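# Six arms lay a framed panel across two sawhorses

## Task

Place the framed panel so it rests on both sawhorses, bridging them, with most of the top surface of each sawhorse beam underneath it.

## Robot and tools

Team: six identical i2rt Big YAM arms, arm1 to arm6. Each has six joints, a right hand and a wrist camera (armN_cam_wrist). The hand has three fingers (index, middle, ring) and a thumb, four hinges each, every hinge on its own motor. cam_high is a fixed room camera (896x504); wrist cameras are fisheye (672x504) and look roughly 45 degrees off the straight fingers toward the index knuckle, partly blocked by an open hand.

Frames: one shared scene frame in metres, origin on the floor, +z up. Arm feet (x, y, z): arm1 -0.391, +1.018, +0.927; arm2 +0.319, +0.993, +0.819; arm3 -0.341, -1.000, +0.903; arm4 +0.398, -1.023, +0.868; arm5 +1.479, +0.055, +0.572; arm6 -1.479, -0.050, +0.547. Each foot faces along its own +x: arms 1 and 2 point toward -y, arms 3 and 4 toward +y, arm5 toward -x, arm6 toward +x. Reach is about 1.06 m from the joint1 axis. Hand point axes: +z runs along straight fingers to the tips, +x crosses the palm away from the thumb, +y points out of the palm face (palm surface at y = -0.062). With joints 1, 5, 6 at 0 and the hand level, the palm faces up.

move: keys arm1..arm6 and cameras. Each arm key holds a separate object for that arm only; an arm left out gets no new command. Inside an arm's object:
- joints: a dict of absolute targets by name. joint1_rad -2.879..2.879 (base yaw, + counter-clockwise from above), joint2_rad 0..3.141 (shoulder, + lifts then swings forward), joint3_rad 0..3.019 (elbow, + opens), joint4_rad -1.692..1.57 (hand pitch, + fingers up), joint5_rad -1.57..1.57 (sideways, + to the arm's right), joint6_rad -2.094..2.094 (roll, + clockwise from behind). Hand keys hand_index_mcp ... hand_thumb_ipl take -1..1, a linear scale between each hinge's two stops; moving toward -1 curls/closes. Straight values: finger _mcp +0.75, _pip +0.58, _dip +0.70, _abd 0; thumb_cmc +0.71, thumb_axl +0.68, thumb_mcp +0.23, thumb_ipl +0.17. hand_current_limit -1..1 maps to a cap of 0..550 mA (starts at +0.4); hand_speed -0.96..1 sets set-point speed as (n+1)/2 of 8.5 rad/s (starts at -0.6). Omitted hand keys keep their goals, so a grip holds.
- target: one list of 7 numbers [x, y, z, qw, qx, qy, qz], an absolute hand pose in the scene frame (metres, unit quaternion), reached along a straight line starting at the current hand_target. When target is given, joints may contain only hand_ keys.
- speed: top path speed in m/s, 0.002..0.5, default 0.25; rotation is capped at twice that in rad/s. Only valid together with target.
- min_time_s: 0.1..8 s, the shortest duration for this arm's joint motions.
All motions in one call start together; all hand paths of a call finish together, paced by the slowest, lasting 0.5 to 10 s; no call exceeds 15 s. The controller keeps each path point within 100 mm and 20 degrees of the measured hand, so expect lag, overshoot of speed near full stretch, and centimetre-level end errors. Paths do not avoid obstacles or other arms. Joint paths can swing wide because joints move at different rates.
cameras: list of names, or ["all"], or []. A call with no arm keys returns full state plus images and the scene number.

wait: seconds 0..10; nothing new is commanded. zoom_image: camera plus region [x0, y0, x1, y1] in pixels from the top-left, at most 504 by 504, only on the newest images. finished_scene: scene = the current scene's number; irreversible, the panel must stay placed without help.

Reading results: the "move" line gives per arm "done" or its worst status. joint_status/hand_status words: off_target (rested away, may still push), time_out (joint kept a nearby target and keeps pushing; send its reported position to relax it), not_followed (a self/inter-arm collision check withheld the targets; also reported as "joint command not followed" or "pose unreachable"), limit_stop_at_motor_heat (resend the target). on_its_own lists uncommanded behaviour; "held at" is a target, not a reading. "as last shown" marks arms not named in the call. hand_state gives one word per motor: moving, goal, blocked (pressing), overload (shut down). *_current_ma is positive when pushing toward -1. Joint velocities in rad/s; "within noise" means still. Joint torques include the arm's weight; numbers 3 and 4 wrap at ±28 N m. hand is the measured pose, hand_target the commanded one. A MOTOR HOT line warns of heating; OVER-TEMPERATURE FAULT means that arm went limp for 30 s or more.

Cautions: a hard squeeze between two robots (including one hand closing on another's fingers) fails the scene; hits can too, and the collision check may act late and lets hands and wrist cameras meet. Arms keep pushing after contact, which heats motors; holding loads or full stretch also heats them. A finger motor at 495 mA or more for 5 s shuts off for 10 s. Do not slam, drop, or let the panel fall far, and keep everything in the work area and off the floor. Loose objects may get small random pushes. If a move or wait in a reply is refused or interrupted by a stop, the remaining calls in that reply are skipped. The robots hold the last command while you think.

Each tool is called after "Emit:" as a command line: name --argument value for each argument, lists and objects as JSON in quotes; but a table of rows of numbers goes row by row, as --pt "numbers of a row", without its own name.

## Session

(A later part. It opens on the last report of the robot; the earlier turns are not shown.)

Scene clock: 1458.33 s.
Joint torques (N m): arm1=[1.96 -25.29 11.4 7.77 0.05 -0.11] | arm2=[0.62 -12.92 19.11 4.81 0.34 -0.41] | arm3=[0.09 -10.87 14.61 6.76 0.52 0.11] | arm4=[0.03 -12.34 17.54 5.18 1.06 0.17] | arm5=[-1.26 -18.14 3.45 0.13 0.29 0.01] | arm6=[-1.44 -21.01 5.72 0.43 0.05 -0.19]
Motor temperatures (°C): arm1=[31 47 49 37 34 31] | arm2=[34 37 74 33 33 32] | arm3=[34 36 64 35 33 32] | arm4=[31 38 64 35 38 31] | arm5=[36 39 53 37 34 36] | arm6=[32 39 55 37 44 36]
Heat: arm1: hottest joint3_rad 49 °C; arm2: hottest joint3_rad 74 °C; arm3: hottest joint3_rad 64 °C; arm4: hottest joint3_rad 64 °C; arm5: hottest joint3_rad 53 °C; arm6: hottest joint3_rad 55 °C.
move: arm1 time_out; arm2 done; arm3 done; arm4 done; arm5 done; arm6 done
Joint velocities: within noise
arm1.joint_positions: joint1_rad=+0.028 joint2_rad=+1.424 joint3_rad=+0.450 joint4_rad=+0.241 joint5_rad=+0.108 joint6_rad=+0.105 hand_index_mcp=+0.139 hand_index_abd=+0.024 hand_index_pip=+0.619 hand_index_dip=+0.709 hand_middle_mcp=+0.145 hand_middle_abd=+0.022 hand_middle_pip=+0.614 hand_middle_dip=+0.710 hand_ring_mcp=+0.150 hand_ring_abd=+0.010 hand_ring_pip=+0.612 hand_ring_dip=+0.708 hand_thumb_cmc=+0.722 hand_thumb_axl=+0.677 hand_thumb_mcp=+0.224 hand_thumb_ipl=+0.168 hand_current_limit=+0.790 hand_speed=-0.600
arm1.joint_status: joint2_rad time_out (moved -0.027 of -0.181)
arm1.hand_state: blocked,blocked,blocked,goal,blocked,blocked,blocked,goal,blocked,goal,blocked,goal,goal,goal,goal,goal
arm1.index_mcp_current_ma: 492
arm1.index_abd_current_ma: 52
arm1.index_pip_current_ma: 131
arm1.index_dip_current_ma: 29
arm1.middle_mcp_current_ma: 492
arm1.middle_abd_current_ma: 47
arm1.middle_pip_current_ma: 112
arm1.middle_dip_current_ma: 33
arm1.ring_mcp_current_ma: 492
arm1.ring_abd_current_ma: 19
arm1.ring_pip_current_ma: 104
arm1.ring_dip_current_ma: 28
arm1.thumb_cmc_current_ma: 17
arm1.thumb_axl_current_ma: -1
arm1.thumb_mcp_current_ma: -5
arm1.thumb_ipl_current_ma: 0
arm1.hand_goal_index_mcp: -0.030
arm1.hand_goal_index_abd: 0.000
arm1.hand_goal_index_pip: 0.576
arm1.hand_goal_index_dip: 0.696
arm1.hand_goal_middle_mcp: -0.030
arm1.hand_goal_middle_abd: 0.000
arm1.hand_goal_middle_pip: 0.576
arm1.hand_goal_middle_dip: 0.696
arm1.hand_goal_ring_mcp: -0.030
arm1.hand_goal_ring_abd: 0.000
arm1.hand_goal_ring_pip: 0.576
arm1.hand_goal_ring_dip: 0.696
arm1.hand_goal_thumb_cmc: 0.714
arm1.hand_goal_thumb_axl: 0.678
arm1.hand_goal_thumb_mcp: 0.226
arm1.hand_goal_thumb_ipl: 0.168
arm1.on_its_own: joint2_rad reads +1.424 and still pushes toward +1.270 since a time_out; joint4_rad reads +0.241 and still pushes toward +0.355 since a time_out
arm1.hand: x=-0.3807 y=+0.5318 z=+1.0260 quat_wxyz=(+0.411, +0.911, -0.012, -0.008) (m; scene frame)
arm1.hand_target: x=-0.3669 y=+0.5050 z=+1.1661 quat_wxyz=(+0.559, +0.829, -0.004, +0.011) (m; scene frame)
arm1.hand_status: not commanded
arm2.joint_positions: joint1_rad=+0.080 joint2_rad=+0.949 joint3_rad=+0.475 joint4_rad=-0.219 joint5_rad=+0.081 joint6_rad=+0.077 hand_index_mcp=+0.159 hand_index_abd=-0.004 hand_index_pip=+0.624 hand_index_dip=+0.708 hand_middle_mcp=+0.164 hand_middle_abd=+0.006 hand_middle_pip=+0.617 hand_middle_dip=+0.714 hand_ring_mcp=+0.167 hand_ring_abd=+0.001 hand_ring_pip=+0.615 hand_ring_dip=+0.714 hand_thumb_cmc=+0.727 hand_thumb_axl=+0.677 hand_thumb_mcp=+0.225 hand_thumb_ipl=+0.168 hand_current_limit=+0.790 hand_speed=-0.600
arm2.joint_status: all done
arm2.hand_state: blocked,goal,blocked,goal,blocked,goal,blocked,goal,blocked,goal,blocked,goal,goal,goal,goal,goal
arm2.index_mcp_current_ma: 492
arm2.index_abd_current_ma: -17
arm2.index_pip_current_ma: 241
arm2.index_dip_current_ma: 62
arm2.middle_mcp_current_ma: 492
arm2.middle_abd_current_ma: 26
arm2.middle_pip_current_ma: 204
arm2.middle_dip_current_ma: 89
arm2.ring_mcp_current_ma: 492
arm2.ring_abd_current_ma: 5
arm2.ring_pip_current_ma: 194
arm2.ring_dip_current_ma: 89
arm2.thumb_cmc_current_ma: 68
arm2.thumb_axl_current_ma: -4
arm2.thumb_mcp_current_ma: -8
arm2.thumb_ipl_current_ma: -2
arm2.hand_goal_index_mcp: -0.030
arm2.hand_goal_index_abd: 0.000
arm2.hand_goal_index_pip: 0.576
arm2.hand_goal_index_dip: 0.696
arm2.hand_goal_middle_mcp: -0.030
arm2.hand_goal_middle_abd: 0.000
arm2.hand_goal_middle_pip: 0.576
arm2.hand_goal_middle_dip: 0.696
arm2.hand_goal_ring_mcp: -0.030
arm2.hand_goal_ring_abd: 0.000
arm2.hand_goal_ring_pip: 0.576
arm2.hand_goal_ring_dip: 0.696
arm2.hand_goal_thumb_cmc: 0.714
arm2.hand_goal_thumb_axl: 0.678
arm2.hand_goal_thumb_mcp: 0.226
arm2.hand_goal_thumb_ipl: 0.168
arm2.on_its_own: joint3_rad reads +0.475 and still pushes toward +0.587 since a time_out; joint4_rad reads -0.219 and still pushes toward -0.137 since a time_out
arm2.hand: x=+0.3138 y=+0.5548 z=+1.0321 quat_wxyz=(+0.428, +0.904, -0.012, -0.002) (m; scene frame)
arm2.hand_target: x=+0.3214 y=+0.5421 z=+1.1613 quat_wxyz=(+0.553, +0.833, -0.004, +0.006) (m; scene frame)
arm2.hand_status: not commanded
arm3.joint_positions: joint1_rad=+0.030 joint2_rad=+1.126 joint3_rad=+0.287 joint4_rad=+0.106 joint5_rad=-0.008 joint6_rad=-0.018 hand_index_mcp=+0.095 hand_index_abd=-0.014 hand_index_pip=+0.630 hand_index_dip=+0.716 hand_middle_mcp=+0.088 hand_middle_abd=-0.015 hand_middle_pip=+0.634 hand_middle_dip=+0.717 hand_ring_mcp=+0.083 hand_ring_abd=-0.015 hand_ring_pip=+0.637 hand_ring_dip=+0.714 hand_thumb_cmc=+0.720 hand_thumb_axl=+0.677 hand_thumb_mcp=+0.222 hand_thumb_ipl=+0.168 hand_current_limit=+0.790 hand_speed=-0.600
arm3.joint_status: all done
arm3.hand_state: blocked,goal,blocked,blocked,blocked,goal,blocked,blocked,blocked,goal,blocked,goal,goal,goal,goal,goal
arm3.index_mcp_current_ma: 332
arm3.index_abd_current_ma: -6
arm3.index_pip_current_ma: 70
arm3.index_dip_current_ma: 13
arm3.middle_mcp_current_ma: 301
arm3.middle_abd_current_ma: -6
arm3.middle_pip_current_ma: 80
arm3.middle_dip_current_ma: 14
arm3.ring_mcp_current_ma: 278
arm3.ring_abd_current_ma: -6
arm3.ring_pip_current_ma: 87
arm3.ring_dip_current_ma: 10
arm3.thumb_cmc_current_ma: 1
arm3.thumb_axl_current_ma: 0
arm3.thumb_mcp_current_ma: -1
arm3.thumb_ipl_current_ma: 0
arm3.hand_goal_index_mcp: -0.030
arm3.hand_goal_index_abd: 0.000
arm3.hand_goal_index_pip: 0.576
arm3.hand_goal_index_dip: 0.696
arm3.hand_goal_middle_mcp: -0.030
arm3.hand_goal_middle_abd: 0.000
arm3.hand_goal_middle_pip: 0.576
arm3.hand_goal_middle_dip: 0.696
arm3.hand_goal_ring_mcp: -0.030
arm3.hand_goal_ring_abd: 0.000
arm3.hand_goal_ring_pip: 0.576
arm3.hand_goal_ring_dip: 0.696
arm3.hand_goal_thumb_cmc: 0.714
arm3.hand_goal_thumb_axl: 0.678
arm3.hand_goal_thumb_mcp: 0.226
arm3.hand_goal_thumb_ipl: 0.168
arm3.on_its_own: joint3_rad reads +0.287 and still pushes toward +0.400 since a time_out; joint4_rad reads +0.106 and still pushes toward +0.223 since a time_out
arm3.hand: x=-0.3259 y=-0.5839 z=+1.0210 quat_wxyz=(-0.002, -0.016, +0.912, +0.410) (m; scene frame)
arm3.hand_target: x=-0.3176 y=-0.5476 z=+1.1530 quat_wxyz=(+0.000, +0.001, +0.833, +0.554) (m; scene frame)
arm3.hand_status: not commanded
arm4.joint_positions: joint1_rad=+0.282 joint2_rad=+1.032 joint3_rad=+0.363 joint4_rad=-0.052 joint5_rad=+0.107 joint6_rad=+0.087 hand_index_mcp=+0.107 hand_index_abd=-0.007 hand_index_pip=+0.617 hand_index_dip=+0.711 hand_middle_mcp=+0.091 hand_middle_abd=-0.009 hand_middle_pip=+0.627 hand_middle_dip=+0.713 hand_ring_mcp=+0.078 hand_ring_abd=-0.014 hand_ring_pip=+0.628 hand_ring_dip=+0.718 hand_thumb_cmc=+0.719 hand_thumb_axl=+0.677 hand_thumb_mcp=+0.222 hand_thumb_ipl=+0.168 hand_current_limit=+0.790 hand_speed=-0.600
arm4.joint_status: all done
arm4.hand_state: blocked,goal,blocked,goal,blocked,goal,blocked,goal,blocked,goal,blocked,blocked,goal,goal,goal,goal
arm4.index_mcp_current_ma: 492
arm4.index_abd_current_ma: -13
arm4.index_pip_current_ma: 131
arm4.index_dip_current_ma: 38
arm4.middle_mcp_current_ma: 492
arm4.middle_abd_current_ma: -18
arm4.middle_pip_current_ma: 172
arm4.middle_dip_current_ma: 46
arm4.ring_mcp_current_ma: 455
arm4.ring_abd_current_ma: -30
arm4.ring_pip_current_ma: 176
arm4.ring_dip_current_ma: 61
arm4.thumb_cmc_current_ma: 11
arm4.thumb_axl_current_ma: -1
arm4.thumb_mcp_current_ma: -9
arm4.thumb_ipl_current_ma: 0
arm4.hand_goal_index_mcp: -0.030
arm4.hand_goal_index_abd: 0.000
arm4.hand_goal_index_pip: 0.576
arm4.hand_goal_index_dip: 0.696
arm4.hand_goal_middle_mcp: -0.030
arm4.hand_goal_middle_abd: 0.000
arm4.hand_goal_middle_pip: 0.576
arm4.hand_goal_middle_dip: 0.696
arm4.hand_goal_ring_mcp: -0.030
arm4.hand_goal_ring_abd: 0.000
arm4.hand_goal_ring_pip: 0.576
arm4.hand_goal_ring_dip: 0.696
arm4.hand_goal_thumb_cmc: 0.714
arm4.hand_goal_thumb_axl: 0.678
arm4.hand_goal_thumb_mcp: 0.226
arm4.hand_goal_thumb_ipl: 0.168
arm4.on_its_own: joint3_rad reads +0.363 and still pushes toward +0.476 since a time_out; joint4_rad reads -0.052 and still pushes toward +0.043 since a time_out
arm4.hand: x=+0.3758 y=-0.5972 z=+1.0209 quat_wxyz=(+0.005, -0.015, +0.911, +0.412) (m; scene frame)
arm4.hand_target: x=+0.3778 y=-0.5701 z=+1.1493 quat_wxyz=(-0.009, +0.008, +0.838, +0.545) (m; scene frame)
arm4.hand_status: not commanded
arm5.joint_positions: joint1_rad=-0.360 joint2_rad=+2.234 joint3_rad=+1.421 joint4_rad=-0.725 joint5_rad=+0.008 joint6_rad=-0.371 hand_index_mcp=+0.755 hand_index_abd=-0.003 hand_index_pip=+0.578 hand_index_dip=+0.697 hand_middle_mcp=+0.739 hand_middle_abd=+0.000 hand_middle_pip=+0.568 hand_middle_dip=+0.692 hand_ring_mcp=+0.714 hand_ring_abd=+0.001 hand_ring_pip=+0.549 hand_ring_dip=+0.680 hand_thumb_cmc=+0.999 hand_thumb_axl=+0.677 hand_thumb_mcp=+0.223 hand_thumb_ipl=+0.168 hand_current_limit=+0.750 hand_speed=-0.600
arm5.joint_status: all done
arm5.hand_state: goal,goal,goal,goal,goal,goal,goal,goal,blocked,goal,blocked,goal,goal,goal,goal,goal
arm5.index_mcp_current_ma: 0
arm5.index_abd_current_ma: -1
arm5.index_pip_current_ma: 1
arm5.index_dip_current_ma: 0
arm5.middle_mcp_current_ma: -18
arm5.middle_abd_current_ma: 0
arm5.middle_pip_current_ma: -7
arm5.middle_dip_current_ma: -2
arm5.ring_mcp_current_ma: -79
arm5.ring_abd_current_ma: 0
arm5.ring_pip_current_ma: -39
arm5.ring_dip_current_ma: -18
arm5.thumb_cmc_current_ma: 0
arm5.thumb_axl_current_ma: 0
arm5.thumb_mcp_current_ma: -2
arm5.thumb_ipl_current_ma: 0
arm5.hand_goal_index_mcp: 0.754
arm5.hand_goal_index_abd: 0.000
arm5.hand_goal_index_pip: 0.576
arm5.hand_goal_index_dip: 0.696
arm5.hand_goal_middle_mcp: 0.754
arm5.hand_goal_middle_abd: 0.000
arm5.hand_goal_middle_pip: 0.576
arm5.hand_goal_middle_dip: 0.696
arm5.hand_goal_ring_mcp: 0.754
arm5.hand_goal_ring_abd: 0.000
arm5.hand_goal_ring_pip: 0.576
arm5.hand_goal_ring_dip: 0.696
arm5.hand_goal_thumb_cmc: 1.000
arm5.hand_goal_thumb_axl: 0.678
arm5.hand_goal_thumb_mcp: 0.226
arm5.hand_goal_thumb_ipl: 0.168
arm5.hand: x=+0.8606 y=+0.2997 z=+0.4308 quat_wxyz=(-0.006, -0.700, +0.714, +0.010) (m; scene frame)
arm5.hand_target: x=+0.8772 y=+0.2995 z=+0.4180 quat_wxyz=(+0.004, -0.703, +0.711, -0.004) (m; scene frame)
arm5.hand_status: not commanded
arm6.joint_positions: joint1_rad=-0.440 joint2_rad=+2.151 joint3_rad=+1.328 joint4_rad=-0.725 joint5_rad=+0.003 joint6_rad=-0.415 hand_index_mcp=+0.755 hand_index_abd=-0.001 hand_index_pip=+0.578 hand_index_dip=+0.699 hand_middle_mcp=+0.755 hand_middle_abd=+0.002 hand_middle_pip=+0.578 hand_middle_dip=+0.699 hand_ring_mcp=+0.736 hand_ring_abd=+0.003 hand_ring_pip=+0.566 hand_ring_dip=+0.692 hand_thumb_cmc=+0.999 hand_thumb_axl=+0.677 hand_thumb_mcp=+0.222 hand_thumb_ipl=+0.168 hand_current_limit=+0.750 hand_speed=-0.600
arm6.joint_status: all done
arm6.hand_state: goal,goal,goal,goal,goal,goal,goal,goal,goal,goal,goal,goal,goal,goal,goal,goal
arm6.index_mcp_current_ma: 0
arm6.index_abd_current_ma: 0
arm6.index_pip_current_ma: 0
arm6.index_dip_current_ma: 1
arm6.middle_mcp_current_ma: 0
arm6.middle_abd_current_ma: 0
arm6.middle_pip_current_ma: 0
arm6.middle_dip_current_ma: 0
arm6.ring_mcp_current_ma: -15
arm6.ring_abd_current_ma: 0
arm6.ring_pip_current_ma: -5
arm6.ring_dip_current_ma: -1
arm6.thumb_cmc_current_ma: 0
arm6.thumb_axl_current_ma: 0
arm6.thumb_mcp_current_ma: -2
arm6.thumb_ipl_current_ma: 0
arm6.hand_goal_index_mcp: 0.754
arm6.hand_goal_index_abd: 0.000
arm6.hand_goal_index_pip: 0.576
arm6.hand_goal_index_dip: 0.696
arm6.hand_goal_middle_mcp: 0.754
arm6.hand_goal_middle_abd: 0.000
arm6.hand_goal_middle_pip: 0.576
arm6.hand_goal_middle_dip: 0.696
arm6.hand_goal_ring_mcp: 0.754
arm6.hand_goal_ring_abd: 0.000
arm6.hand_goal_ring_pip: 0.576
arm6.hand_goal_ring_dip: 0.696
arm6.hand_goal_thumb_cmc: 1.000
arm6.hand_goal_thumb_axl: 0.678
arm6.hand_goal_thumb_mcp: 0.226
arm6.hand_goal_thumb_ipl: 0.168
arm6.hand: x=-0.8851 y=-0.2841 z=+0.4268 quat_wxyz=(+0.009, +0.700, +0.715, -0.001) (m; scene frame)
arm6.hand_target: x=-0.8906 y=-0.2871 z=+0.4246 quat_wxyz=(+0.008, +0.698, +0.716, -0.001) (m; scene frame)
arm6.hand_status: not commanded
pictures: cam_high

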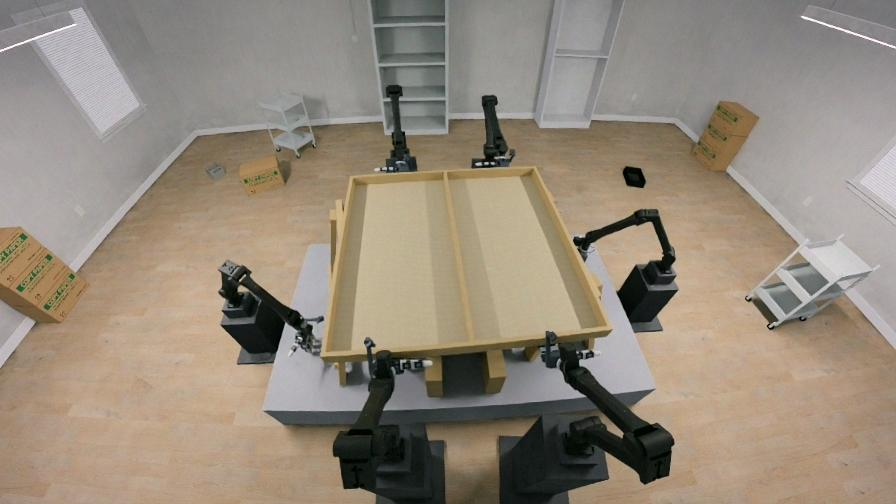

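Emit:
move --arm5 '{"joints": {"joint1_rad": 0.652, "joint6_rad": 0.626}, "min_time_s": 2.3}' --arm6 '{"joints": {"joint1_rad": 0.598, "joint6_rad": 0.644}, "min_time_s": 2.3}' --cameras '[]'

Emit:
move --arm5 '{"joints": {"joint1_rad": 0.37, "joint2_rad": 2.68, "joint3_rad": 2.48, "joint4_rad": -0.95, "joint5_rad": 0.015, "joint6_rad": 0.45}, "min_time_s": 4.5}' --arm6 '{"joints": {"joint1_rad": 0.3, "joint2_rad": 2.59, "joint3_rad": 2.38, "joint4_rad": -0.92, "joint5_rad": 0.002, "joint6_rad": 0.45}, "min_time_s": 4.5}' --cameras '["cam_high"]'

Scene clock: 1468.17 s.
Joint torques (N m): arm1=[1.96 -25.35 11.4 7.76 0.05 -0.11] | arm2=[0.97 -12.63 19.03 4.78 0.33 -0.38] | arm3=[0.09 -10.81 14.65 6.69 0.52 0.12] | arm4=[-0.03 -12.28 17.52 5.16 1.05 0.17] | arm5=[-0.79 -17.61 4.57 0.02 0.11 0.28] | arm6=[8.41 -20.07 6.72 0.29 -0.68 -1.41]
Motor temperatures (°C): arm1=[31 45 48 37 34 31] | arm2=[34 37 74 33 33 32] | arm3=[34 36 64 35 32 32] | arm4=[31 38 64 36 36 30] | arm5=[36 39 50 36 34 35] | arm6=[32 39 51 36 42 35]
Heat: arm1: hottest joint3_rad 48 °C; arm2: hottest joint3_rad 74 °C; arm3: hottest joint3_rad 64 °C; arm4: hottest joint3_rad 64 °C; arm5: hottest joint3_rad 50 °C; arm6: hottest joint3_rad 51 °C.
move: arm5 done; arm6 time_out
Joint velocities: within noise
arm1, arm2, arm3, arm4: as last shown
arm1.on_its_own: joint2_rad reads +1.424 and still pushes toward +1.270 since a time_out; joint4_rad reads +0.241 and still pushes toward +0.355 since a time_out
arm2.on_its_own: joint3_rad reads +0.475 and still pushes toward +0.587 since a time_out; joint4_rad reads -0.219 and still pushes toward -0.137 since a time_out
arm3.on_its_own: joint3_rad reads +0.287 and still pushes toward +0.400 since a time_out; joint4_rad reads +0.106 and still pushes toward +0.223 since a time_out
arm4.on_its_own: joint3_rad reads +0.363 and still pushes toward +0.476 since a time_out; joint4_rad reads -0.052 and still pushes toward +0.043 since a time_out
arm5.joint_positions: joint1_rad=+0.657 joint2_rad=+2.232 joint3_rad=+1.403 joint4_rad=-0.725 joint5_rad=+0.014 joint6_rad=+0.613 hand_index_mcp=+0.755 hand_index_abd=-0.002 hand_index_pip=+0.578 hand_index_dip=+0.697 hand_middle_mcp=+0.751 hand_middle_abd=+0.002 hand_middle_pip=+0.573 hand_middle_dip=+0.694 hand_ring_mcp=+0.752 hand_ring_abd=+0.002 hand_ring_pip=+0.576 hand_ring_dip=+0.696 hand_thumb_cmc=+0.999 hand_thumb_axl=+0.677 hand_thumb_mcp=+0.223 hand_thumb_ipl=+0.168 hand_current_limit=+0.750 hand_speed=-0.600
arm5.joint_status: all done
arm5.hand_state: goal,goal,goal,goal,goal,goal,goal,goal,goal,goal,goal,goal,goal,goal,goal,goal
arm5.index_mcp_current_ma: 0
arm5.index_abd_current_ma: -1
arm5.index_pip_current_ma: 1
arm5.index_dip_current_ma: 0
arm5.middle_mcp_current_ma: -2
arm5.middle_abd_current_ma: 1
arm5.middle_pip_current_ma: -1
arm5.middle_dip_current_ma: -1
arm5.ring_mcp_current_ma: -1
arm5.ring_abd_current_ma: 1
arm5.ring_pip_current_ma: 0
arm5.ring_dip_current_ma: 0
arm5.thumb_cmc_current_ma: 0
arm5.thumb_axl_current_ma: 0
arm5.thumb_mcp_current_ma: -2
arm5.thumb_ipl_current_ma: 0
arm5.hand_goal_index_mcp: 0.754
arm5.hand_goal_index_abd: 0.000
arm5.hand_goal_index_pip: 0.576
arm5.hand_goal_index_dip: 0.696
arm5.hand_goal_middle_mcp: 0.754
arm5.hand_goal_middle_abd: 0.000
arm5.hand_goal_middle_pip: 0.576
arm5.hand_goal_middle_dip: 0.696
arm5.hand_goal_ring_mcp: 0.754
arm5.hand_goal_ring_abd: 0.000
arm5.hand_goal_ring_pip: 0.576
arm5.hand_goal_ring_dip: 0.696
arm5.hand_goal_thumb_cmc: 1.000
arm5.hand_goal_thumb_axl: 0.678
arm5.hand_goal_thumb_mcp: 0.226
arm5.hand_goal_thumb_ipl: 0.168
arm5.hand: x=+0.9305 y=-0.2570 z=+0.4340 quat_wxyz=(-0.010, -0.711, +0.703, +0.002) (m; scene frame)
arm5.hand_target: x=+0.9344 y=-0.2496 z=+0.4266 quat_wxyz=(-0.001, -0.705, +0.709, +0.001) (m; scene frame)
arm5.hand_status: not commanded
arm6.joint_positions: joint1_rad=+0.491 joint2_rad=+2.142 joint3_rad=+1.315 joint4_rad=-0.725 joint5_rad=+0.025 joint6_rad=+0.764 hand_index_mcp=+0.754 hand_index_abd=-0.001 hand_index_pip=+0.578 hand_index_dip=+0.699 hand_middle_mcp=+0.755 hand_middle_abd=+0.002 hand_middle_pip=+0.578 hand_middle_dip=+0.699 hand_ring_mcp=+0.721 hand_ring_abd=+0.049 hand_ring_pip=+0.557 hand_ring_dip=+0.687 hand_thumb_cmc=+1.000 hand_thumb_axl=+0.677 hand_thumb_mcp=+0.222 hand_thumb_ipl=+0.168 hand_current_limit=+0.750 hand_speed=-0.600
arm6.joint_status: joint1_rad time_out (moved +0.931 of +1.038); joint6_rad time_out (moved +1.179 of +1.059)
arm6.hand_state: goal,goal,goal,goal,goal,goal,goal,goal,blocked,blocked,goal,goal,goal,goal,goal,goal
arm6.index_mcp_current_ma: 0
arm6.index_abd_current_ma: 0
arm6.index_pip_current_ma: 0
arm6.index_dip_current_ma: 1
arm6.middle_mcp_current_ma: 0
arm6.middle_abd_current_ma: 0
arm6.middle_pip_current_ma: 0
arm6.middle_dip_current_ma: 0
arm6.ring_mcp_current_ma: -39
arm6.ring_abd_current_ma: 54
arm6.ring_pip_current_ma: -14
arm6.ring_dip_current_ma: -4
arm6.thumb_cmc_current_ma: 0
arm6.thumb_axl_current_ma: 0
arm6.thumb_mcp_current_ma: -2
arm6.thumb_ipl_current_ma: 0
arm6.hand_goal_index_mcp: 0.754
arm6.hand_goal_index_abd: 0.000
arm6.hand_goal_index_pip: 0.576
arm6.hand_goal_index_dip: 0.696
arm6.hand_goal_middle_mcp: 0.754
arm6.hand_goal_middle_abd: 0.000
arm6.hand_goal_middle_pip: 0.576
arm6.hand_goal_middle_dip: 0.696
arm6.hand_goal_ring_mcp: 0.754
arm6.hand_goal_ring_abd: 0.000
arm6.hand_goal_ring_pip: 0.576
arm6.hand_goal_ring_dip: 0.696
arm6.hand_goal_thumb_cmc: 1.000
arm6.hand_goal_thumb_axl: 0.678
arm6.hand_goal_thumb_mcp: 0.226
arm6.hand_goal_thumb_ipl: 0.168
arm6.on_its_own: joint1_rad reads +0.491 and still pushes toward +0.598 since a time_out; joint6_rad reads +0.764 and still pushes toward +0.644 since a time_out
arm6.hand: x=-0.9299 y=+0.1836 z=+0.4277 quat_wxyz=(+0.012, +0.783, +0.622, +0.003) (m; scene frame)
arm6.hand_target: x=-0.9562 y=+0.2548 z=+0.4228 quat_wxyz=(+0.001, +0.707, +0.707, +0.005) (m; scene frame)
arm6.hand_status: not commanded
pictures: none
No camera images: "cameras" was empty.

not run: a stop came earlier in this reply.

Emit:
move --arm6 '{"joints": {"joint1_rad": 0.46, "joint2_rad": 2.014, "joint3_rad": 1.05, "joint4_rad": -0.588, "joint6_rad": 0.6}, "min_time_s": 1.2}' --cameras '[]'

Emit:
move --arm6 '{"joints": {"joint1_rad": 0.732, "joint6_rad": 0.778}, "min_time_s": 1}' --cameras '["cam_high"]'

Emit:
move --arm5 '{"joints": {"joint1_rad": 0.37, "joint2_rad": 2.68, "joint3_rad": 2.48, "joint4_rad": -0.95, "joint5_rad": 0.015, "joint6_rad": 0.45}, "min_time_s": 4.5}' --arm6 '{"joints": {"joint1_rad": 0.3, "joint2_rad": 2.59, "joint3_rad": 2.38, "joint4_rad": -0.92, "joint5_rad": 0.002, "joint6_rad": 0.45}, "min_time_s": 5}' --cameras '["cam_high"]'

Scene clock: 1477.90 s.
Joint torques (N m): arm1=[2.08 -25.35 11.4 7.77 0.05 -0.11] | arm2=[1.08 -12.98 18.95 4.78 0.33 -0.37] | arm3=[-0.09 -11.11 14.68 6.79 0.5 0.09] | arm4=[0.09 -12.34 17.54 5.16 1.06 0.17] | arm5=[-0.79 -17.67 4.57 0.02 0.12 0.29] | arm6=[-1.38 -18.2 4.81 0.43 0.11 -0.16]
Motor temperatures (°C): arm1=[31 45 48 37 34 31] | arm2=[34 37 74 33 33 32] | arm3=[34 36 65 36 32 32] | arm4=[31 38 65 36 36 30] | arm5=[35 40 48 35 33 35] | arm6=[32 39 48 36 41 34]
Heat: arm1: hottest joint3_rad 48 °C; arm2: hottest joint3_rad 74 °C; arm3: hottest joint3_rad 65 °C; arm4: hottest joint3_rad 65 °C; arm5: hottest joint3_rad 48 °C; arm6: hottest joint3_rad 48 °C.
move: arm6 done
Joint velocities: within noise
arm1, arm2, arm3, arm4, arm5: as last shown
arm1.on_its_own: joint2_rad reads +1.424 and still pushes toward +1.270 since a time_out; joint4_rad reads +0.241 and still pushes toward +0.355 since a time_out
arm2.on_its_own: joint3_rad reads +0.475 and still pushes toward +0.587 since a time_out; joint4_rad reads -0.219 and still pushes toward -0.137 since a time_out
arm3.on_its_own: joint3_rad reads +0.287 and still pushes toward +0.400 since a time_out; joint4_rad reads +0.106 and still pushes toward +0.223 since a time_out
arm4.on_its_own: joint3_rad reads +0.363 and still pushes toward +0.476 since a time_out; joint4_rad reads -0.052 and still pushes toward +0.043 since a time_out
arm6.joint_positions: joint1_rad=+0.470 joint2_rad=+2.018 joint3_rad=+1.058 joint4_rad=-0.595 joint5_rad=+0.002 joint6_rad=+0.613 hand_index_mcp=+0.754 hand_index_abd=-0.001 hand_index_pip=+0.578 hand_index_dip=+0.699 hand_middle_mcp=+0.753 hand_middle_abd=+0.001 hand_middle_pip=+0.577 hand_middle_dip=+0.698 hand_ring_mcp=+0.747 hand_ring_abd=-0.009 hand_ring_pip=+0.572 hand_ring_dip=+0.693 hand_thumb_cmc=+0.999 hand_thumb_axl=+0.677 hand_thumb_mcp=+0.222 hand_thumb_ipl=+0.168 hand_current_limit=+0.750 hand_speed=-0.600
arm6.joint_status: all done
arm6.hand_state: goal,goal,goal,goal,goal,goal,goal,goal,goal,goal,goal,goal,goal,goal,goal,goal
arm6.index_mcp_current_ma: 0
arm6.index_abd_current_ma: 0
arm6.index_pip_current_ma: 0
arm6.index_dip_current_ma: 1
arm6.middle_mcp_current_ma: 0
arm6.middle_abd_current_ma: 0
arm6.middle_pip_current_ma: 0
arm6.middle_dip_current_ma: 0
arm6.ring_mcp_current_ma: -3
arm6.ring_abd_current_ma: -3
arm6.ring_pip_current_ma: -1
arm6.ring_dip_current_ma: -1
arm6.thumb_cmc_current_ma: 0
arm6.thumb_axl_current_ma: 0
arm6.thumb_mcp_current_ma: -2
arm6.thumb_ipl_current_ma: 0
arm6.hand_goal_index_mcp: 0.754
arm6.hand_goal_index_abd: 0.000
arm6.hand_goal_index_pip: 0.576
arm6.hand_goal_index_dip: 0.696
arm6.hand_goal_middle_mcp: 0.754
arm6.hand_goal_middle_abd: 0.000
arm6.hand_goal_middle_pip: 0.576
arm6.hand_goal_middle_dip: 0.696
arm6.hand_goal_ring_mcp: 0.754
arm6.hand_goal_ring_abd: 0.000
arm6.hand_goal_ring_pip: 0.576
arm6.hand_goal_ring_dip: 0.696
arm6.hand_goal_thumb_cmc: 1.000
arm6.hand_goal_thumb_axl: 0.678
arm6.hand_goal_thumb_mcp: 0.226
arm6.hand_goal_thumb_ipl: 0.168
arm6.hand: x=-0.9887 y=+0.1496 z=+0.4248 quat_wxyz=(+0.001, +0.740, +0.672, +0.003) (m; scene frame)
arm6.hand_target: x=-0.9876 y=+0.1449 z=+0.4252 quat_wxyz=(+0.002, +0.739, +0.673, +0.005) (m; scene frame)
arm6.hand_status: not commanded
pictures: none
No camera images: "cameras" was empty.

Scene clock: 1479.53 s.
Joint torques (N m): arm1=[2.02 -25.35 11.43 7.77 0.05 -0.1] | arm2=[0.32 -13.04 19.08 4.77 0.32 -0.39] | arm3=[-0.32 -10.93 14.67 6.6 0.5 0.11] | arm4=[-0.03 -12.34 17.55 5.18 1.06 0.17] | arm5=[-0.79 -17.61 4.57 0.02 0.12 0.28] | arm6=[0.32 -18.08 4.89 0.4 0.01 0.12]
Motor temperatures (°C): arm1=[31 44 48 37 34 31] | arm2=[34 37 74 33 33 32] | arm3=[34 36 65 36 32 32] | arm4=[31 37 65 36 36 30] | arm5=[35 40 48 35 33 35] | arm6=[32 39 47 36 41 34]
Heat: arm1: hottest joint3_rad 48 °C; arm2: hottest joint3_rad 74 °C; arm3: hottest joint3_rad 65 °C; arm4: hottest joint3_rad 65 °C; arm5: hottest joint3_rad 48 °C; arm6: hottest joint3_rad 47 °C.
move: arm6 done
Joint velocities: within noise
arm1, arm2, arm3, arm4, arm5: as last shown
arm1.on_its_own: joint2_rad reads +1.424 and still pushes toward +1.270 since a time_out; joint4_rad reads +0.241 and still pushes toward +0.355 since a time_out
arm2.on_its_own: joint3_rad reads +0.475 and still pushes toward +0.587 since a time_out; joint4_rad reads -0.219 and still pushes toward -0.137 since a time_out
arm3.on_its_own: joint3_rad reads +0.287 and still pushes toward +0.400 since a time_out; joint4_rad reads +0.106 and still pushes toward +0.223 since a time_out
arm4.on_its_own: joint3_rad reads +0.363 and still pushes toward +0.476 since a time_out; joint4_rad reads -0.052 and still pushes toward +0.043 since a time_out
arm6.joint_positions: joint1_rad=+0.723 joint2_rad=+2.018 joint3_rad=+1.057 joint4_rad=-0.595 joint5_rad=+0.005 joint6_rad=+0.766 hand_index_mcp=+0.754 hand_index_abd=-0.001 hand_index_pip=+0.578 hand_index_dip=+0.699 hand_middle_mcp=+0.753 hand_middle_abd=+0.001 hand_middle_pip=+0.577 hand_middle_dip=+0.698 hand_ring_mcp=+0.743 hand_ring_abd=+0.009 hand_ring_pip=+0.570 hand_ring_dip=+0.693 hand_thumb_cmc=+0.999 hand_thumb_axl=+0.677 hand_thumb_mcp=+0.222 hand_thumb_ipl=+0.168 hand_current_limit=+0.750 hand_speed=-0.600
arm6.joint_status: all done
arm6.hand_state: goal,goal,goal,goal,goal,goal,goal,goal,goal,goal,goal,goal,goal,goal,goal,goal
arm6.index_mcp_current_ma: 0
arm6.index_abd_current_ma: 0
arm6.index_pip_current_ma: 0
arm6.index_dip_current_ma: 1
arm6.middle_mcp_current_ma: 0
arm6.middle_abd_current_ma: 0
arm6.middle_pip_current_ma: 0
arm6.middle_dip_current_ma: 0
arm6.ring_mcp_current_ma: -6
arm6.ring_abd_current_ma: 3
arm6.ring_pip_current_ma: -2
arm6.ring_dip_current_ma: -1
arm6.thumb_cmc_current_ma: 0
arm6.thumb_axl_current_ma: 0
arm6.thumb_mcp_current_ma: -2
arm6.thumb_ipl_current_ma: 0
arm6.hand_goal_index_mcp: 0.754
arm6.hand_goal_index_abd: 0.000
arm6.hand_goal_index_pip: 0.576
arm6.hand_goal_index_dip: 0.696
arm6.hand_goal_middle_mcp: 0.754
arm6.hand_goal_middle_abd: 0.000
arm6.hand_goal_middle_pip: 0.576
arm6.hand_goal_middle_dip: 0.696
arm6.hand_goal_ring_mcp: 0.754
arm6.hand_goal_ring_abd: 0.000
arm6.hand_goal_ring_pip: 0.576
arm6.hand_goal_ring_dip: 0.696
arm6.hand_goal_thumb_cmc: 1.000
arm6.hand_goal_thumb_axl: 0.678
arm6.hand_goal_thumb_mcp: 0.226
arm6.hand_goal_thumb_ipl: 0.168
arm6.hand: x=-1.0568 y=+0.2522 z=+0.4251 quat_wxyz=(+0.001, +0.706, +0.708, +0.003) (m; scene frame)
arm6.hand_target: x=-1.0608 y=+0.2545 z=+0.4254 quat_wxyz=(-0.001, +0.707, +0.707, +0.005) (m; scene frame)
arm6.hand_status: not commanded
pictures: cam_high

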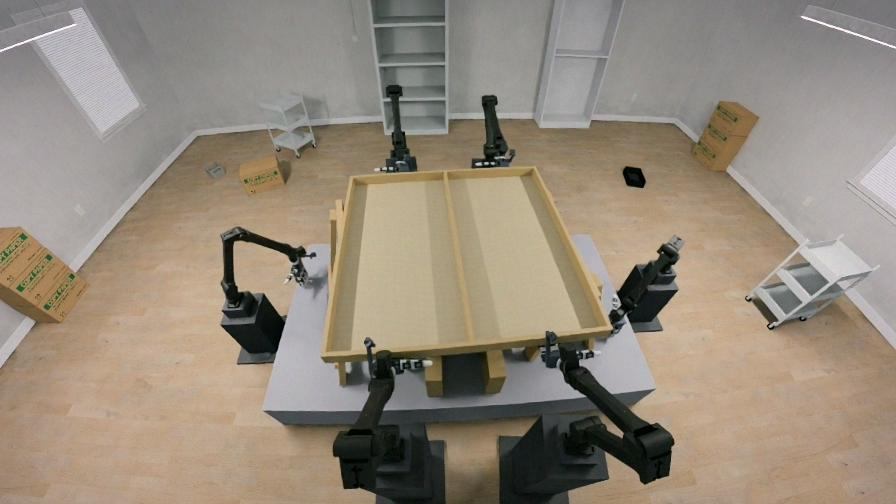

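Scene clock: 1488.33 s.
Joint torques (N m): arm1=[1.96 -25.35 11.43 7.76 0.05 -0.11] | arm2=[1.03 -13.22 18.96 4.81 0.37 -0.39] | arm3=[-0.09 -10.81 14.63 6.75 0.53 0.1] | arm4=[0.03 -12.22 17.54 5.18 1.05 0.17] | arm5=[-11.52 -25.93 15.27 2.58 1.16 1.18] | arm6=[-15.62 -29.1 19 4.67 2.76 -1.07]
Motor temperatures (°C): arm1=[31 44 47 37 34 31] | arm2=[34 38 74 33 32 32] | arm3=[34 36 65 36 32 32] | arm4=[31 37 65 36 35 30] | arm5=[35 41 49 35 34 35] | arm6=[32 39 48 36 44 34]
Heat: arm1: hottest joint3_rad 47 °C; arm2: hottest joint3_rad 74 °C; arm3: hottest joint3_rad 65 °C; arm4: hottest joint3_rad 65 °C; arm5: hottest joint3_rad 49 °C; arm6: hottest joint3_rad 48 °C.
move: arm5 time_out; arm6 time_out
Joint velocities: within noise
arm1, arm2, arm3, arm4: as last shown
arm1.on_its_own: joint2_rad reads +1.424 and still pushes toward +1.270 since a time_out; joint4_rad reads +0.241 and still pushes toward +0.355 since a time_out
arm2.joint_positions: joint1_rad=+0.080 joint2_rad=+0.949 joint3_rad=+0.475 joint4_rad=-0.219 joint5_rad=+0.081 joint6_rad=+0.077 hand_index_mcp=+0.160 hand_index_abd=-0.004 hand_index_pip=+0.624 hand_index_dip=+0.708 hand_middle_mcp=+0.164 hand_middle_abd=+0.006 hand_middle_pip=+0.617 hand_middle_dip=+0.714 hand_ring_mcp=+0.167 hand_ring_abd=+0.001 hand_ring_pip=+0.615 hand_ring_dip=+0.714 hand_thumb_cmc=+0.727 hand_thumb_axl=+0.677 hand_thumb_mcp=+0.225 hand_thumb_ipl=+0.168 hand_current_limit=+0.790 hand_speed=-0.600
arm2.middle_abd_current_ma: 25
arm2.on_its_own: joint3_rad reads +0.475 and still pushes toward +0.587 since a time_out; joint4_rad reads -0.219 and still pushes toward -0.137 since a time_out
arm2.hand: x=+0.3138 y=+0.5548 z=+1.0324 quat_wxyz=(+0.429, +0.903, -0.012, -0.002) (m; scene frame)
arm2.hand_target: x=+0.3214 y=+0.5421 z=+1.1612 quat_wxyz=(+0.553, +0.833, -0.004, +0.006) (m; scene frame)
arm3.joint_positions: joint1_rad=+0.030 joint2_rad=+1.126 joint3_rad=+0.287 joint4_rad=+0.106 joint5_rad=-0.008 joint6_rad=-0.018 hand_index_mcp=+0.095 hand_index_abd=-0.014 hand_index_pip=+0.630 hand_index_dip=+0.716 hand_middle_mcp=+0.088 hand_middle_abd=-0.015 hand_middle_pip=+0.634 hand_middle_dip=+0.718 hand_ring_mcp=+0.083 hand_ring_abd=-0.015 hand_ring_pip=+0.637 hand_ring_dip=+0.714 hand_thumb_cmc=+0.720 hand_thumb_axl=+0.677 hand_thumb_mcp=+0.222 hand_thumb_ipl=+0.168 hand_current_limit=+0.790 hand_speed=-0.600
arm3.index_abd_current_ma: -5
arm3.middle_dip_current_ma: 15
arm3.on_its_own: joint3_rad reads +0.287 and still pushes toward +0.400 since a time_out; joint4_rad reads +0.106 and still pushes toward +0.223 since a time_out
arm3.hand_target: x=-0.3176 y=-0.5475 z=+1.1530 quat_wxyz=(+0.000, +0.001, +0.833, +0.554) (m; scene frame)
arm4.joint_positions: joint1_rad=+0.282 joint2_rad=+1.030 joint3_rad=+0.363 joint4_rad=-0.052 joint5_rad=+0.107 joint6_rad=+0.087 hand_index_mcp=+0.107 hand_index_abd=-0.007 hand_index_pip=+0.618 hand_index_dip=+0.711 hand_middle_mcp=+0.091 hand_middle_abd=-0.009 hand_middle_pip=+0.628 hand_middle_dip=+0.713 hand_ring_mcp=+0.078 hand_ring_abd=-0.013 hand_ring_pip=+0.628 hand_ring_dip=+0.718 hand_thumb_cmc=+0.719 hand_thumb_axl=+0.677 hand_thumb_mcp=+0.222 hand_thumb_ipl=+0.168 hand_current_limit=+0.790 hand_speed=-0.600
arm4.index_abd_current_ma: -12
arm4.index_pip_current_ma: 133
arm4.middle_abd_current_ma: -17
arm4.middle_pip_current_ma: 173
arm4.ring_abd_current_ma: -29
arm4.on_its_own: joint3_rad reads +0.363 and still pushes toward +0.476 since a time_out; joint4_rad reads -0.052 and still pushes toward +0.043 since a time_out
arm4.hand: x=+0.3758 y=-0.5972 z=+1.0216 quat_wxyz=(+0.005, -0.015, +0.911, +0.413) (m; scene frame)
arm4.hand_target: x=+0.3777 y=-0.5701 z=+1.1494 quat_wxyz=(-0.009, +0.008, +0.838, +0.545) (m; scene frame)
arm5.joint_positions: joint1_rad=+0.518 joint2_rad=+2.687 joint3_rad=+2.366 joint4_rad=-0.986 joint5_rad=-0.015 joint6_rad=+0.333 hand_index_mcp=+0.788 hand_index_abd=+0.002 hand_index_pip=+0.578 hand_index_dip=+0.699 hand_middle_mcp=+0.756 hand_middle_abd=+0.003 hand_middle_pip=+0.578 hand_middle_dip=+0.698 hand_ring_mcp=+0.754 hand_ring_abd=+0.003 hand_ring_pip=+0.578 hand_ring_dip=+0.699 hand_thumb_cmc=+0.999 hand_thumb_axl=+0.677 hand_thumb_mcp=+0.223 hand_thumb_ipl=+0.168 hand_current_limit=+0.750 hand_speed=-0.600
arm5.joint_status: joint1_rad time_out (moved -0.138 of -0.287); joint3_rad time_out (moved +0.963 of +1.077); joint6_rad time_out (moved -0.279 of -0.163); the others done
arm5.hand_state: blocked,goal,goal,goal,goal,goal,goal,goal,goal,goal,goal,goal,goal,goal,goal,goal
arm5.index_mcp_current_ma: 62
arm5.index_abd_current_ma: 1
arm5.index_pip_current_ma: 1
arm5.index_dip_current_ma: 1
arm5.middle_mcp_current_ma: 1
arm5.middle_abd_current_ma: 2
arm5.middle_pip_current_ma: 1
arm5.middle_dip_current_ma: 1
arm5.ring_mcp_current_ma: 0
arm5.ring_abd_current_ma: 1
arm5.ring_pip_current_ma: 1
arm5.ring_dip_current_ma: 2
arm5.thumb_cmc_current_ma: 0
arm5.thumb_axl_current_ma: 0
arm5.thumb_mcp_current_ma: -2
arm5.thumb_ipl_current_ma: 0
arm5.hand_goal_index_mcp: 0.754
arm5.hand_goal_index_abd: 0.000
arm5.hand_goal_index_pip: 0.576
arm5.hand_goal_index_dip: 0.696
arm5.hand_goal_middle_mcp: 0.754
arm5.hand_goal_middle_abd: 0.000
arm5.hand_goal_middle_pip: 0.576
arm5.hand_goal_middle_dip: 0.696
arm5.hand_goal_ring_mcp: 0.754
arm5.hand_goal_ring_abd: 0.000
arm5.hand_goal_ring_pip: 0.576
arm5.hand_goal_ring_dip: 0.696
arm5.hand_goal_thumb_cmc: 1.000
arm5.hand_goal_thumb_axl: 0.678
arm5.hand_goal_thumb_mcp: 0.226
arm5.hand_goal_thumb_ipl: 0.168
arm5.on_its_own: joint1_rad reads +0.518 and still pushes toward +0.370 since a time_out; joint3_rad reads +2.366 and still pushes toward +2.478 since a time_out; joint6_rad reads +0.333 and still pushes toward +0.450 since a time_out
arm5.hand: x=+0.6714 y=-0.3212 z=+0.4676 quat_wxyz=(-0.129, -0.753, +0.645, +0.036) (m; scene frame)
arm5.hand_target: x=+0.5850 y=-0.1964 z=+0.5350 quat_wxyz=(-0.192, -0.650, +0.731, +0.080) (m; scene frame)
arm5.hand_status: not commanded
arm6.joint_positions: joint1_rad=+0.482 joint2_rad=+2.593 joint3_rad=+2.253 joint4_rad=-1.008 joint5_rad=-0.077 joint6_rad=+0.540 hand_index_mcp=+0.865 hand_index_abd=-0.029 hand_index_pip=+0.607 hand_index_dip=+0.712 hand_middle_mcp=+0.851 hand_middle_abd=-0.007 hand_middle_pip=+0.633 hand_middle_dip=+0.723 hand_ring_mcp=+0.751 hand_ring_abd=+0.003 hand_ring_pip=+0.573 hand_ring_dip=+0.694 hand_thumb_cmc=+1.000 hand_thumb_axl=+0.677 hand_thumb_mcp=+0.222 hand_thumb_ipl=+0.168 hand_current_limit=+0.750 hand_speed=-0.600
arm6.joint_status: joint1_rad time_out (moved -0.241 of -0.423); joint3_rad time_out (moved +1.196 of +1.323); joint4_rad time_out (moved -0.413 of -0.325); joint5_rad time_out (moved -0.082 of -0.003); joint6_rad time_out (moved -0.226 of -0.316); the others done
arm6.hand_state: blocked,blocked,blocked,goal,blocked,goal,blocked,blocked,goal,goal,goal,goal,goal,goal,goal,goal
arm6.index_mcp_current_ma: 288
arm6.index_abd_current_ma: -23
arm6.index_pip_current_ma: 32
arm6.index_dip_current_ma: 11
arm6.middle_mcp_current_ma: 229
arm6.middle_abd_current_ma: -2
arm6.middle_pip_current_ma: 86
arm6.middle_dip_current_ma: 25
arm6.ring_mcp_current_ma: -1
arm6.ring_abd_current_ma: 1
arm6.ring_pip_current_ma: -1
arm6.ring_dip_current_ma: 0
arm6.thumb_cmc_current_ma: 0
arm6.thumb_axl_current_ma: 0
arm6.thumb_mcp_current_ma: -2
arm6.thumb_ipl_current_ma: 0
arm6.hand_goal_index_mcp: 0.754
arm6.hand_goal_index_abd: 0.000
arm6.hand_goal_index_pip: 0.576
arm6.hand_goal_index_dip: 0.696
arm6.hand_goal_middle_mcp: 0.754
arm6.hand_goal_middle_abd: 0.000
arm6.hand_goal_middle_pip: 0.576
arm6.hand_goal_middle_dip: 0.696
arm6.hand_goal_ring_mcp: 0.754
arm6.hand_goal_ring_abd: 0.000
arm6.hand_goal_ring_pip: 0.576
arm6.hand_goal_ring_dip: 0.696
arm6.hand_goal_thumb_cmc: 1.000
arm6.hand_goal_thumb_axl: 0.678
arm6.hand_goal_thumb_mcp: 0.226
arm6.hand_goal_thumb_ipl: 0.168
arm6.on_its_own: joint1_rad reads +0.482 and still pushes toward +0.300 since a time_out; joint3_rad reads +2.253 and still pushes toward +2.365 since a time_out; joint4_rad reads -1.008 and still pushes toward -0.920 since a time_out; joint5_rad reads -0.077 and still pushes toward -0.001 since a time_out; joint6_rad reads +0.540 and still pushes toward +0.450 since a time_out
arm6.hand: x=-0.7153 y=+0.3374 z=+0.4496 quat_wxyz=(-0.011, +0.704, +0.701, +0.113) (m; scene frame)
arm6.hand_target: x=-0.5984 y=+0.2062 z=+0.5263 quat_wxyz=(+0.078, +0.726, +0.655, +0.192) (m; scene frame)
arm6.hand_status: not commanded
pictures: cam_high

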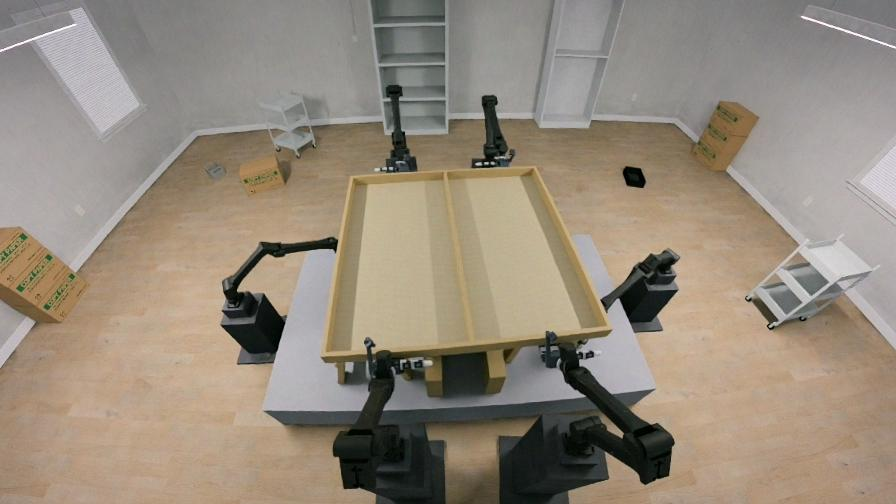

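Emit:
zoom_image --camera "cam_high" --region '[310, 310, 630, 430]'

Emit:
zoom_image --camera "cam_high" --region '[310, 150, 630, 270]'

Scaled by 1.575 from the camera's 896x504 image, which has a finer 1280x720 frame.

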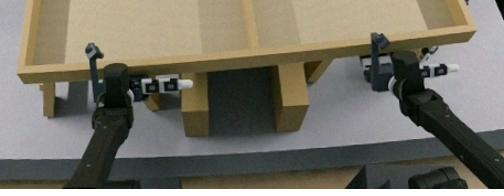

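Scaled by 1.575 from the camera's 896x504 image, which has a finer 1280x720 frame.

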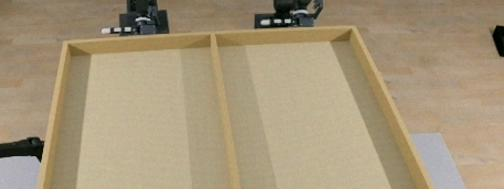

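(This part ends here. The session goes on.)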